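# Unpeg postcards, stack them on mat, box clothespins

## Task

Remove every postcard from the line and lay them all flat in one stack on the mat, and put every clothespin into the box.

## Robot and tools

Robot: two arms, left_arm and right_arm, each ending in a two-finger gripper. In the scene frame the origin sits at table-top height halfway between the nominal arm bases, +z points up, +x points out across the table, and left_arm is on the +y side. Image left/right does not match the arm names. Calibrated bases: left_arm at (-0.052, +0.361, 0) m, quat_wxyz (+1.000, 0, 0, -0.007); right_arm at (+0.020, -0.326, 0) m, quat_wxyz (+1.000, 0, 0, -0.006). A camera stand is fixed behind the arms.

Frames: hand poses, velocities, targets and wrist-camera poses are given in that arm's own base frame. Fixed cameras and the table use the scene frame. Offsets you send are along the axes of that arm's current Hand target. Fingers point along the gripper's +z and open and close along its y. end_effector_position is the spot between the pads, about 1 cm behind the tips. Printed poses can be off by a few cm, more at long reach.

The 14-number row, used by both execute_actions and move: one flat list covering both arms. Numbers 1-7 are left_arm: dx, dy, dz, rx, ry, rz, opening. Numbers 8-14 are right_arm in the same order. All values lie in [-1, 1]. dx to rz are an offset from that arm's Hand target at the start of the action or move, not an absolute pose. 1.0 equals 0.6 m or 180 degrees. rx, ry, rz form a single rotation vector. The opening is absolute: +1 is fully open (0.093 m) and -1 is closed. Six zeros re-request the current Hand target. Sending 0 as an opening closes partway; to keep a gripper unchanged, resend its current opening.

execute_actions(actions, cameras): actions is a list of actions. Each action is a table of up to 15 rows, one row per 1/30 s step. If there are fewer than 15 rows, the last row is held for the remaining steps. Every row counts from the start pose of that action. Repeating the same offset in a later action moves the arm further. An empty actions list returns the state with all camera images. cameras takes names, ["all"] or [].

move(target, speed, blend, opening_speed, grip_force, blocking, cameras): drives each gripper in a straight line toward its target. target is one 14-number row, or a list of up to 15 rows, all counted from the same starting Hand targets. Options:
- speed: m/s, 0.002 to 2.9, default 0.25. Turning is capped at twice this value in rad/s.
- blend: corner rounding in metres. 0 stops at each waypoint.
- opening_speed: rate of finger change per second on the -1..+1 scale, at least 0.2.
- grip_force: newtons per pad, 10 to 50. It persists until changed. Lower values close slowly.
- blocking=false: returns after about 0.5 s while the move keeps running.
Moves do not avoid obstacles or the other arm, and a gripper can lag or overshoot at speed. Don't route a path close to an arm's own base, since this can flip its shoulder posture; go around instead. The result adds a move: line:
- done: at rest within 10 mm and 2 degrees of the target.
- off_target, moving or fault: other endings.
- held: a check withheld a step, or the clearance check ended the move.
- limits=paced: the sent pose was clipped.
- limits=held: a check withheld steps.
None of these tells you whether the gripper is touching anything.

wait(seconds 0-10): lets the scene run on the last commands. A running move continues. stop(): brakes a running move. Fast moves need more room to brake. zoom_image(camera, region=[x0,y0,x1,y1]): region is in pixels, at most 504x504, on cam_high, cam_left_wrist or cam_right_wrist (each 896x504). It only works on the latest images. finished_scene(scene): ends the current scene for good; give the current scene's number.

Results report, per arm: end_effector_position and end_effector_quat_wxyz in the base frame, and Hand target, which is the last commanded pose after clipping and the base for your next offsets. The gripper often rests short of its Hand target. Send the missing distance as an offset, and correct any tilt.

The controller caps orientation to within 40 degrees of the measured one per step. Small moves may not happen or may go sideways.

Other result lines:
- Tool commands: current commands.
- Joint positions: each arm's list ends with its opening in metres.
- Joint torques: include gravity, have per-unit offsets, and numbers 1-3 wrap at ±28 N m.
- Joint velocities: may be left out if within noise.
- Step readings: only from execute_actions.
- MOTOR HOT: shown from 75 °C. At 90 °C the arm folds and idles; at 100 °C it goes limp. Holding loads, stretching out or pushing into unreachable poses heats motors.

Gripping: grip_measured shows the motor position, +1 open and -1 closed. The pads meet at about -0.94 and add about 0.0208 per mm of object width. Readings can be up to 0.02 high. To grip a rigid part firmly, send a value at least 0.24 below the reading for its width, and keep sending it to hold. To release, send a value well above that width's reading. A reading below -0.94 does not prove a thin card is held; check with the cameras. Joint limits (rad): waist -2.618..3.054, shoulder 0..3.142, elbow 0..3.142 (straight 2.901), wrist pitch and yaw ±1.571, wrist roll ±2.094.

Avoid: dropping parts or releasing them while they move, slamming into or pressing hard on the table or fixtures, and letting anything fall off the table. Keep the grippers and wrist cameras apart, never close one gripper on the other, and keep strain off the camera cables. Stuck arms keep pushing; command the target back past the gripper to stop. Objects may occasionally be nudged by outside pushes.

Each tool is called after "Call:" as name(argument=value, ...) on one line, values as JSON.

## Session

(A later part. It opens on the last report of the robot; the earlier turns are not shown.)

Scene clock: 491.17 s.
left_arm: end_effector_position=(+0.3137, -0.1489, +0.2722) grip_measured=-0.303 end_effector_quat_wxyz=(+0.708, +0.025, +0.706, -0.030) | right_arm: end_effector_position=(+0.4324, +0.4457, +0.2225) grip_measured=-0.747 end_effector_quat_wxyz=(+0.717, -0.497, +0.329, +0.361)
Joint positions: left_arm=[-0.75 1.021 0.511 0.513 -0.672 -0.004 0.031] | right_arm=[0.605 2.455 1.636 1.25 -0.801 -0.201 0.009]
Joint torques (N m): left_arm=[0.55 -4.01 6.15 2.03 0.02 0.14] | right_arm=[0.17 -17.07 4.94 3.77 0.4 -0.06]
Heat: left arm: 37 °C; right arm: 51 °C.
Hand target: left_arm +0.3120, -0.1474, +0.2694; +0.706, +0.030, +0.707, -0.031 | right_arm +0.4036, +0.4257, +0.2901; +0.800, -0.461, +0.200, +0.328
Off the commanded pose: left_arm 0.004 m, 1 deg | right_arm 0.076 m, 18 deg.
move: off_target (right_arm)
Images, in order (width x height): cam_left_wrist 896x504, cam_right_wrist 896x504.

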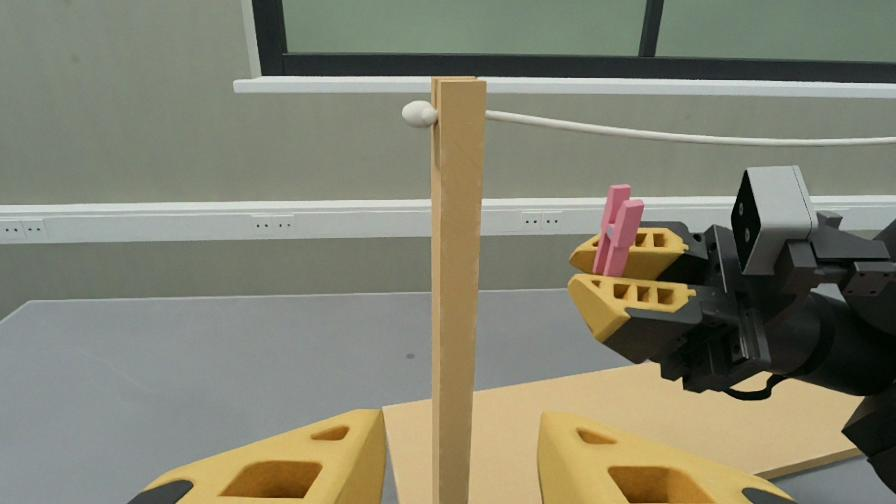

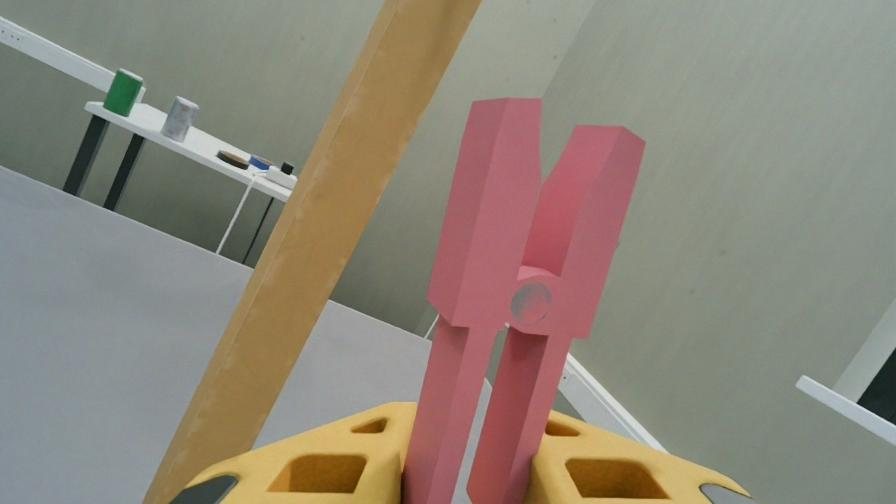

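Call:
move(target=[[0,0.4167,0,0,0,0,-0.3,-0.1232,0.1122,-0.0175,0,0,0,-1],[0,0.4167,0,0,0,0,-0.3,-0.1798,0.3107,-0.0308,-0.0468,0.3329,0.2219,-1]], speed=0.22, blend=[0.03,0], cameras=["cam_right_wrist","cam_high"])

Scene clock: 497.57 s.
left_arm: end_effector_position=(+0.3300, +0.0990, +0.2514) grip_measured=-0.303 end_effector_quat_wxyz=(+0.691, +0.018, +0.722, -0.040) | right_arm: end_effector_position=(+0.1919, +0.4329, +0.2110) grip_measured=-0.747 end_effector_quat_wxyz=(+0.385, -0.533, +0.691, +0.302)
Joint positions: left_arm=[0.608 1.028 0.478 0.496 0.691 0.001 0.031] | right_arm=[1.081 1.575 1.178 -0.166 -0.204 -0.119 0.009]
Joint torques (N m): left_arm=[0.49 -2.14 9.98 2.42 -0.01 0.12] | right_arm=[0.01 -7.97 9.5 1.86 0.06 0.11]
Heat: left arm: 37 °C; right arm: 51 °C.
Hand target: left_arm +0.3335, +0.1017, +0.2691; +0.706, +0.030, +0.707, -0.031 | right_arm +0.1951, +0.4401, +0.2353; +0.409, -0.522, +0.680, +0.313
Off the commanded pose: left_arm 0.018 m, 3 deg | right_arm 0.025 m, 4 deg.
move: off_target (left_arm, right_arm)
Images, in order (width x height): cam_high 896x504, cam_right_wrist 896x504.

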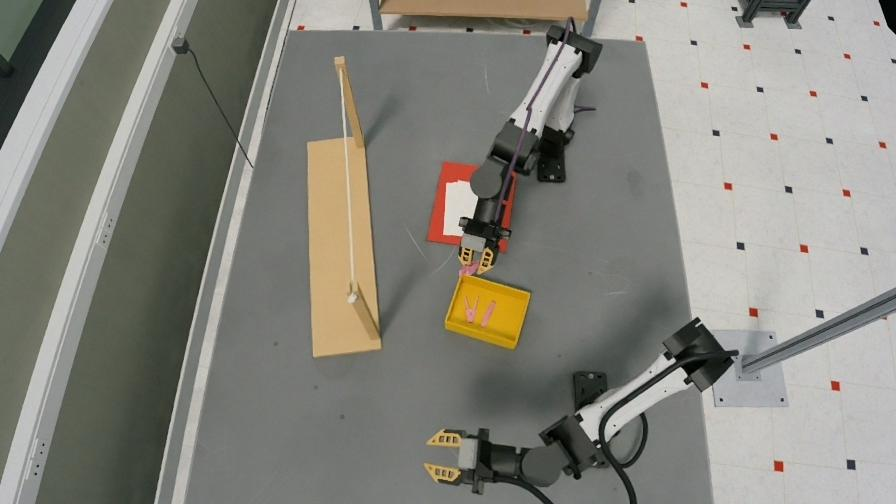

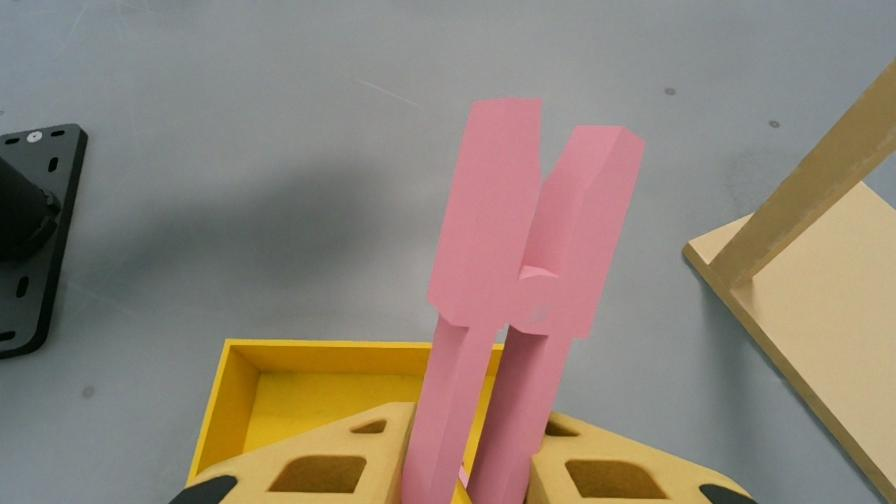

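Call:
move(target=[[0,0,0,0,0,0,-0.3,0.0835,0.084,0.056,0,0,0,-1],[0,0,0,0,0,0,-0.3,0.2307,0.0842,0.1343,0,0,0,-1]], speed=0.15, blend=[0.03,0], cameras=["cam_right_wrist","cam_high"])

Call:
zoom_image(camera="cam_high", region=[420, 220, 560, 370])

Scene clock: 500.73 s.
left_arm: end_effector_position=(+0.3300, +0.0990, +0.2514) grip_measured=-0.303 end_effector_quat_wxyz=(+0.691, +0.018, +0.722, -0.040) | right_arm: end_effector_position=(+0.1488, +0.4564, +0.0712) grip_measured=-0.747 end_effector_quat_wxyz=(+0.399, -0.530, +0.684, +0.304)
Joint positions: left_arm=[0.608 1.028 0.478 0.496 0.691 0.001 0.031] | right_arm=[1.231 1.838 0.824 0.492 -0.069 -0.048 0.009]
Joint torques (N m): left_arm=[0.49 -2.17 9.96 2.42 -0.01 0.13] | right_arm=[0.12 -7.68 4.1 2.2 0.12 0.12]
Heat: left arm: 38 °C; right arm: 49 °C.
Hand target: left_arm +0.3335, +0.1017, +0.2691; +0.706, +0.030, +0.707, -0.031 | right_arm +0.1480, +0.4592, +0.0752; +0.409, -0.522, +0.680, +0.313
Off the commanded pose: left_arm 0.018 m, 3 deg | right_arm 0.005 m, 2 deg.
move: off_target (left_arm)
Images, in order (width x height): cam_high 896x504, cam_right_wrist 896x504.

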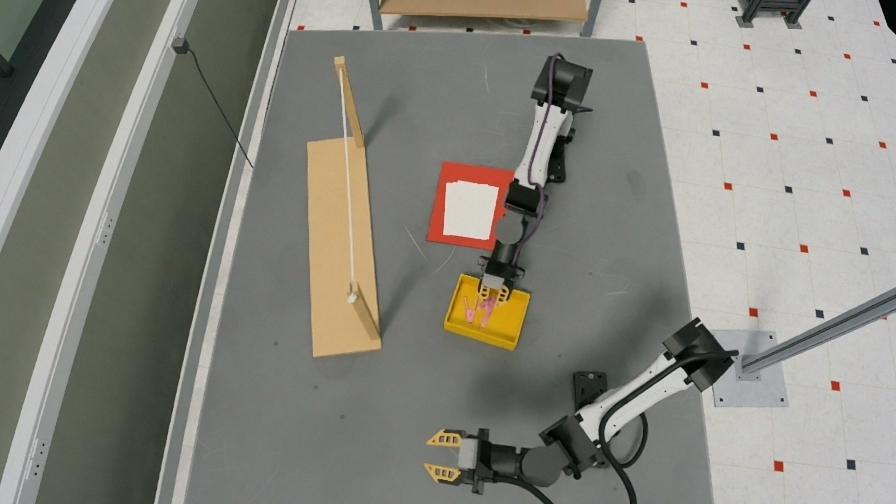

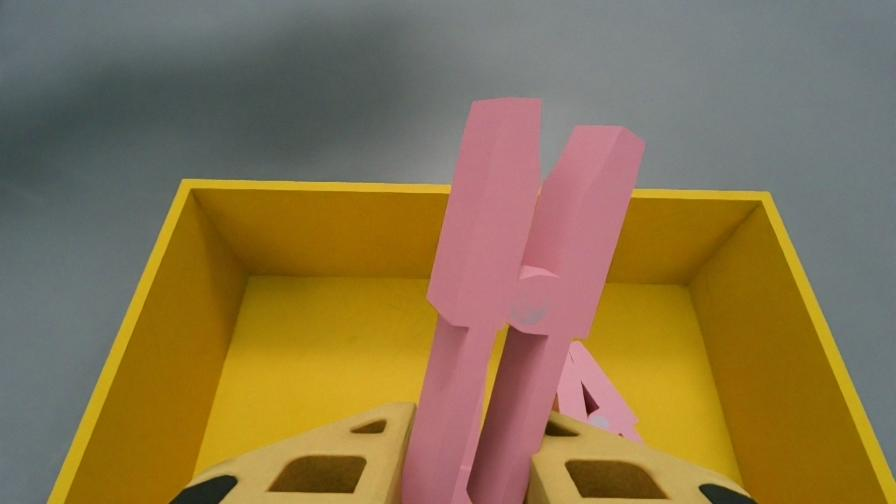

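Scaled by 3.360 from the camera's 896x504 image, which has a finer 1280x720 frame.

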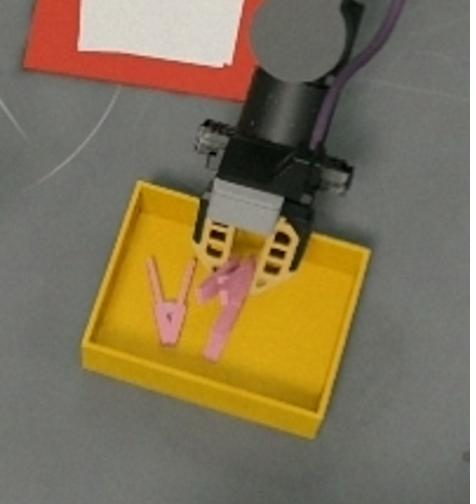

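Call:
move(target=[0,0,0,0,0,0,-0.3,0.033,0.0548,0.0302,0,0,0,-1], speed=0.08, cameras=["cam_right_wrist"])

Scene clock: 502.07 s.
left_arm: end_effector_position=(+0.3300, +0.0990, +0.2514) grip_measured=-0.303 end_effector_quat_wxyz=(+0.691, +0.018, +0.722, -0.040) | right_arm: end_effector_position=(+0.1219, +0.4786, +0.0665) grip_measured=-0.747 end_effector_quat_wxyz=(+0.425, -0.515, +0.669, +0.325)
Joint positions: left_arm=[0.608 1.028 0.478 0.496 0.691 0.001 0.031] | right_arm=[1.327 1.921 0.819 0.661 0.015 0.005 0.009]
Joint torques (N m): left_arm=[0.49 -2.15 9.98 2.42 -0.01 0.13] | right_arm=[0.55 -6.61 3.79 1.65 0.17 0.03]
Heat: left arm: 38 °C; right arm: 48 °C.
Hand target: left_arm +0.3335, +0.1017, +0.2691; +0.706, +0.030, +0.707, -0.031 | right_arm +0.1180, +0.4741, +0.0490; +0.409, -0.522, +0.680, +0.313
Off the commanded pose: left_arm 0.018 m, 3 deg | right_arm 0.018 m, 3 deg.
move: off_target (left_arm, right_arm)
Images, in order (width x height): cam_right_wrist 896x504.

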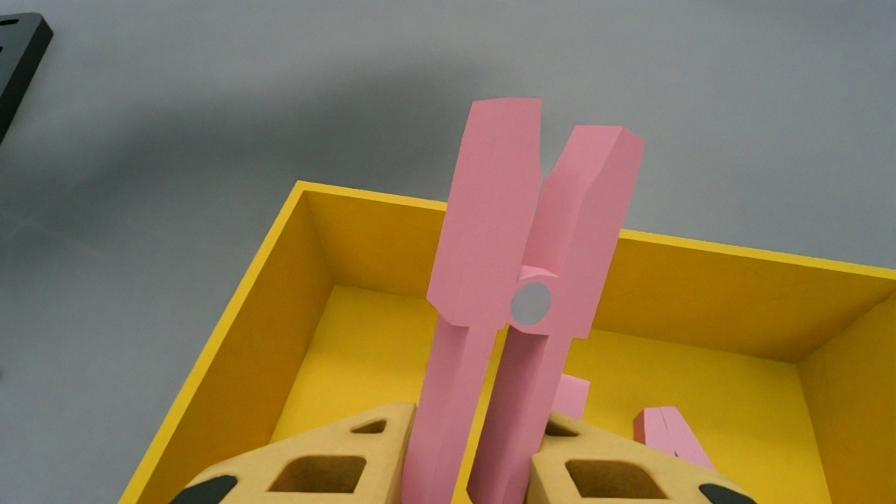

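Call:
wait(seconds=0.05, cameras=["cam_high","cam_left_wrist"])

Call:
zoom_image(camera="cam_high", region=[420, 220, 560, 370])

Scene clock: 502.33 s.
left_arm: end_effector_position=(+0.3300, +0.0990, +0.2514) grip_measured=-0.303 end_effector_quat_wxyz=(+0.691, +0.018, +0.722, -0.040) | right_arm: end_effector_position=(+0.1217, +0.4787, +0.0665) grip_measured=-0.747 end_effector_quat_wxyz=(+0.425, -0.515, +0.669, +0.325)
Joint positions: left_arm=[0.608 1.028 0.478 0.496 0.691 0.001 0.031] | right_arm=[1.327 1.921 0.819 0.661 0.016 0.005 0.009]
Joint torques (N m): left_arm=[0.49 -2.17 9.96 2.42 0 0.13] | right_arm=[0.31 -6.45 3.82 1.66 0.15 0.08]
Heat: left arm: 38 °C; right arm: 48 °C.
Hand target: left_arm +0.3335, +0.1017, +0.2691; +0.706, +0.030, +0.707, -0.031 | right_arm +0.1179, +0.4741, +0.0490; +0.409, -0.522, +0.680, +0.313
Tool commands: left_gripper/opening=-0.3 right_gripper/opening=-1.0
Off the commanded pose: left_arm 0.018 m, 3 deg | right_arm 0.018 m, 3 deg.
wait: 0.07 s; at rest from the start
Images, in order (width x height): cam_high 896x504, cam_left_wrist 896x504.

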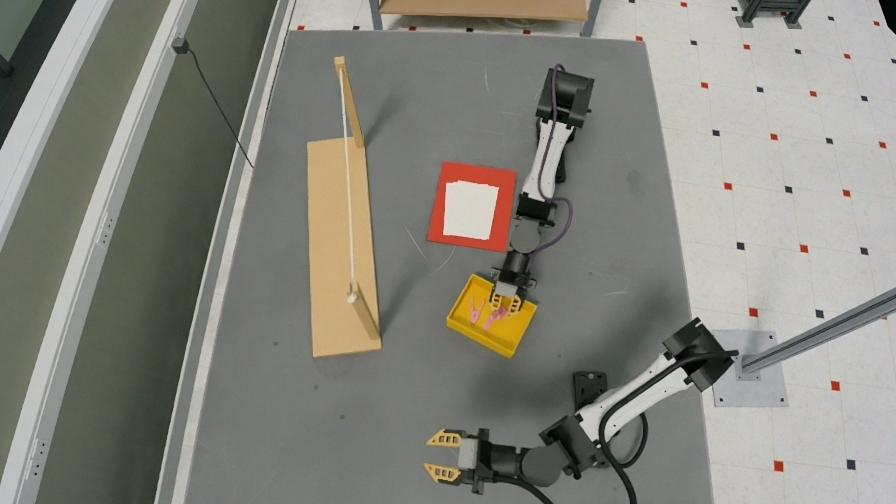

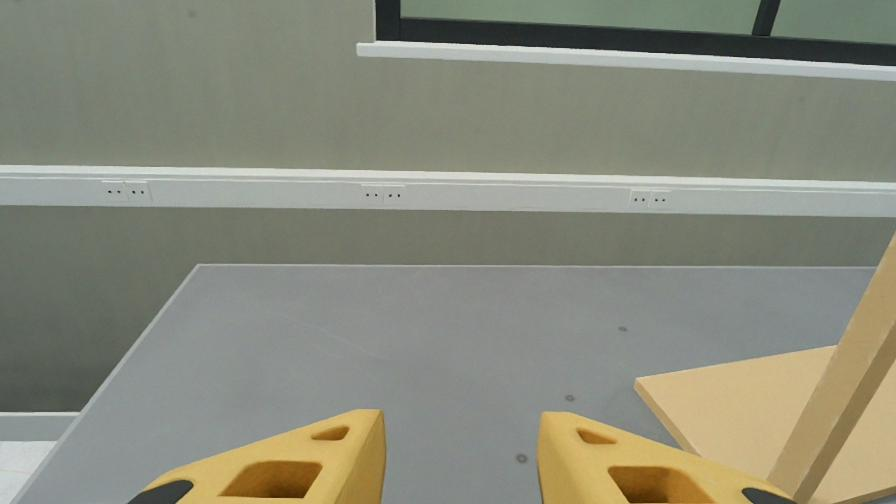

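Scaled by 3.360 from the camera's 896x504 image, which has a finer 1280x720 frame.

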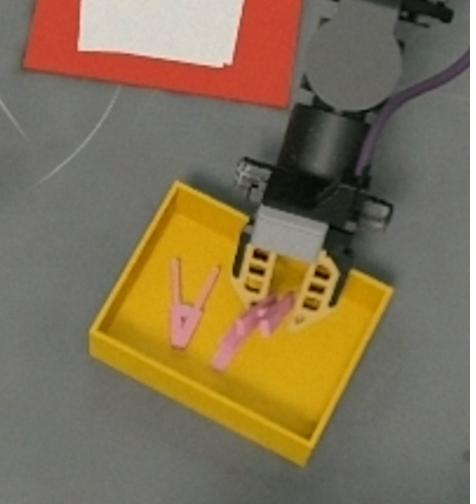

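Call:
move(target=[[0,0,0,0,0,0,-0.3,-0.0475,-0.0152,-0.0383,0,0.111,0,-1],[0,0,0,0,0,0,-0.3,0.0113,-0.0152,-0.007,0,0.111,0,-1]], speed=0.1, blend=[0.01,0], cameras=["cam_right_wrist","cam_high"])

Call:
zoom_image(camera="cam_high", region=[420, 220, 560, 370])

Scene clock: 505.80 s.
left_arm: end_effector_position=(+0.3300, +0.0990, +0.2515) grip_measured=-0.303 end_effector_quat_wxyz=(+0.691, +0.018, +0.722, -0.040) | right_arm: end_effector_position=(+0.1241, +0.4631, +0.0463) grip_measured=-0.747 end_effector_quat_wxyz=(+0.281, -0.567, +0.745, +0.211)
Joint positions: left_arm=[0.608 1.028 0.478 0.496 0.691 0.001 0.031] | right_arm=[1.313 1.904 1.102 -0.05 0.013 0.008 0.009]
Joint torques (N m): left_arm=[0.5 -2.17 9.96 2.43 -0.01 0.13] | right_arm=[-0.75 -8.68 4.71 1.74 -0.04 -0.09]
Heat: left arm: 38 °C; right arm: 46 °C.
Hand target: left_arm +0.3335, +0.1017, +0.2692; +0.706, +0.030, +0.707, -0.031 | right_arm +0.1251, +0.4651, +0.0451; +0.285, -0.568, +0.741, +0.218
Off the commanded pose: left_arm 0.018 m, 3 deg | right_arm 0.003 m, 1 deg.
move: off_target (left_arm)
Images, in order (width x height): cam_high 896x504, cam_right_wrist 896x504.

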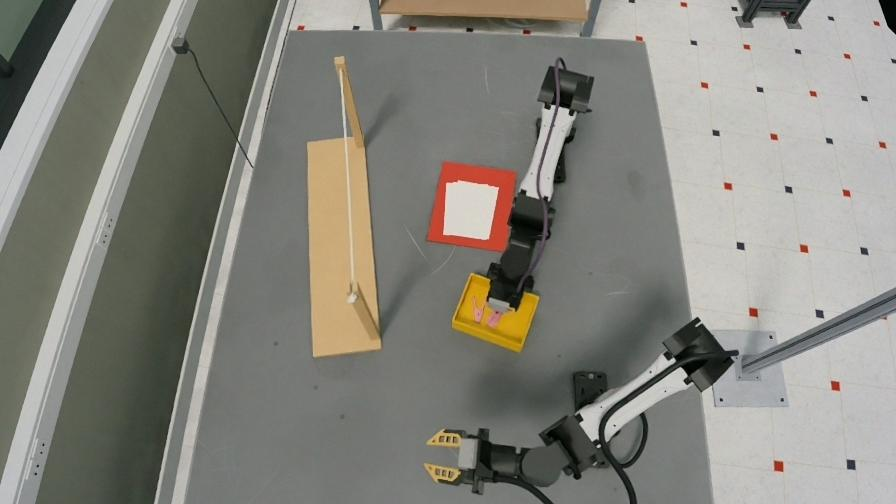

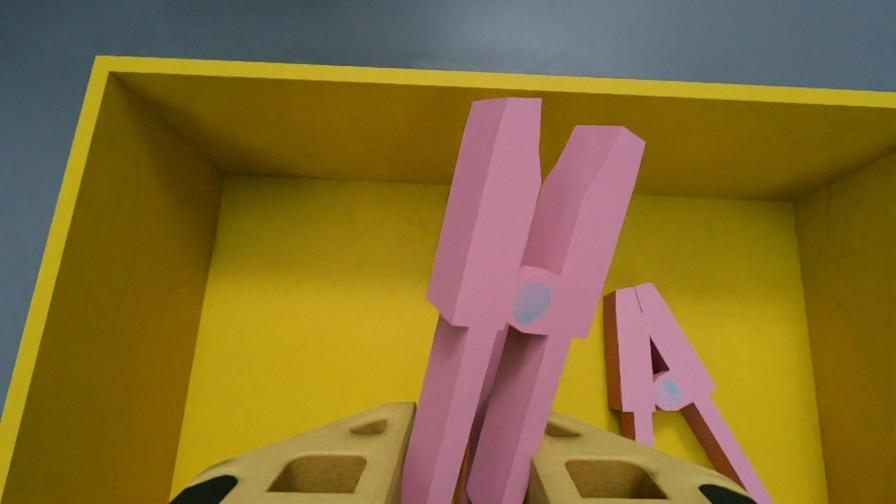

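Scaled by 3.360 from the camera's 896x504 image, which has a finer 1280x720 frame.

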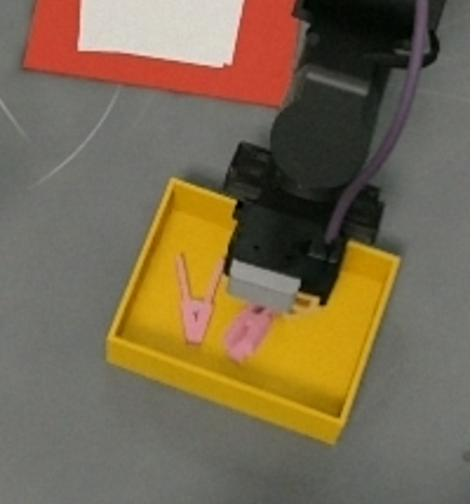

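Call:
move(target=[0,0,0,0,0,0,-0.3,0,0,0,0,0,0,-0.1], speed=0.05, opening_speed=0.6, cameras=["cam_right_wrist"])

Scene clock: 508.33 s.
left_arm: end_effector_position=(+0.3300, +0.0990, +0.2515) grip_measured=-0.303 end_effector_quat_wxyz=(+0.691, +0.018, +0.722, -0.040) | right_arm: end_effector_position=(+0.1242, +0.4633, +0.0464) grip_measured=-0.101 end_effector_quat_wxyz=(+0.282, -0.567, +0.745, +0.211)
Joint positions: left_arm=[0.608 1.028 0.478 0.496 0.691 0.001 0.031] | right_arm=[1.313 1.904 1.102 -0.049 0.013 0.008 0.04]
Joint torques (N m): left_arm=[0.5 -2.15 9.96 2.42 0 0.13] | right_arm=[-0.5 -8.38 4.51 1.74 -0.06 -0.11]
Heat: left arm: 38 °C; right arm: 45 °C.
Hand target: left_arm +0.3335, +0.1017, +0.2692; +0.706, +0.030, +0.707, -0.031 | right_arm +0.1251, +0.4651, +0.0451; +0.285, -0.568, +0.741, +0.218
Off the commanded pose: left_arm 0.018 m, 3 deg | right_arm 0.002 m, 1 deg.
move: off_target (left_arm)
Images, in order (width x height): cam_right_wrist 896x504.

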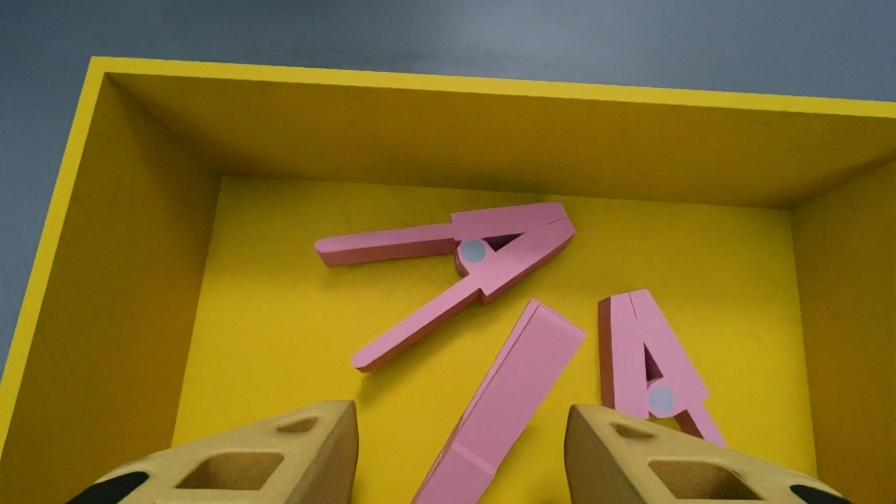

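Call:
move(target=[0,0,0,0,0,0,-0.3,-0.1675,0,-0.1858,0,0,0,-0.1], speed=0.15, cameras=["cam_right_wrist","cam_high"])

Call:
zoom_image(camera="cam_high", region=[410, 140, 560, 370])

Scene clock: 510.40 s.
left_arm: end_effector_position=(+0.3300, +0.0990, +0.2515) grip_measured=-0.303 end_effector_quat_wxyz=(+0.691, +0.018, +0.722, -0.040) | right_arm: end_effector_position=(+0.1230, +0.4592, +0.1670) grip_measured=-0.101 end_effector_quat_wxyz=(+0.261, -0.573, +0.752, +0.195)
Joint positions: left_arm=[0.608 1.028 0.478 0.496 0.691 0.001 0.031] | right_arm=[1.313 1.778 1.483 -0.612 0.012 0.008 0.04]
Joint velocities: left_arm=[within noise] | right_arm=[0.017 -0.002 -0.002 -0.168 0.037 -0.066 -0.001]
Joint torques (N m): left_arm=[0.5 -2.17 9.96 2.42 0 0.13] | right_arm=[-0.66 -11.64 8.46 1.46 -0.06 -0.1]
Motor temperatures (°C): left_arm=[22 29 35 39 20 20 20] | right_arm=[19 38 31 44 21 21 19]
Heat: left arm: 39 °C; right arm: 44 °C.
Hand target: left_arm +0.3335, +0.1017, +0.2692; +0.706, +0.030, +0.707, -0.031 | right_arm +0.1250, +0.4651, +0.1952; +0.285, -0.568, +0.741, +0.218
Off the commanded pose: left_arm 0.018 m, 3 deg | right_arm 0.029 m, 4 deg.
move: off_target (left_arm, right_arm)
Images, in order (width x height): cam_high 896x504, cam_right_wrist 896x504.

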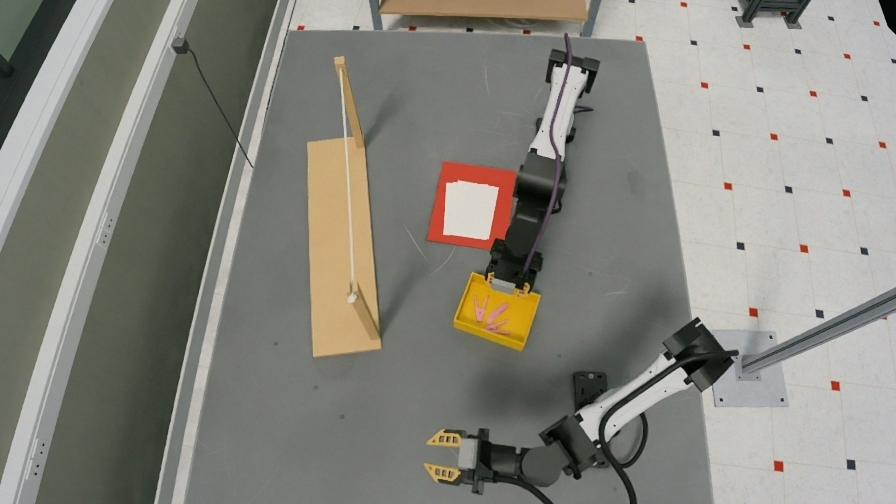

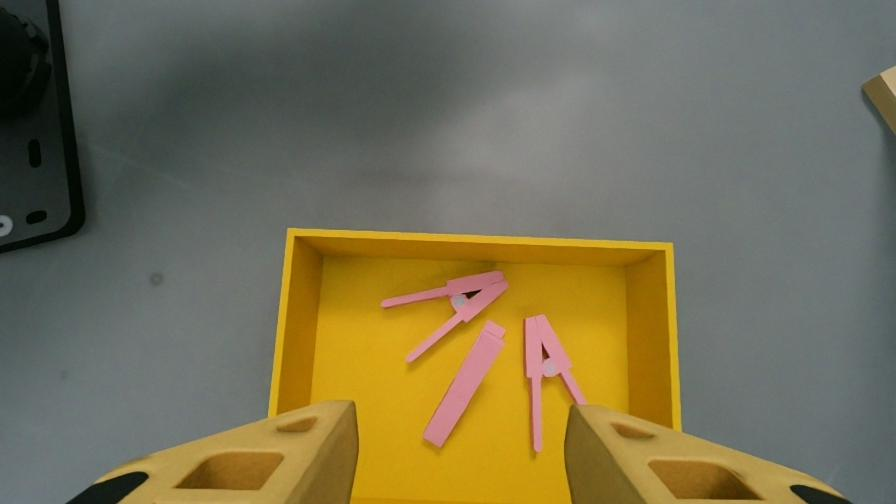

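Scaled by 2.191 from the camera's 896x504 image, which has a finer 1280x720 frame.

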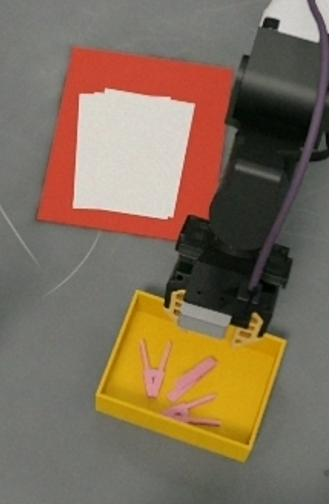

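Call:
finished_scene(scene=1)

The scene is finished: the task was done.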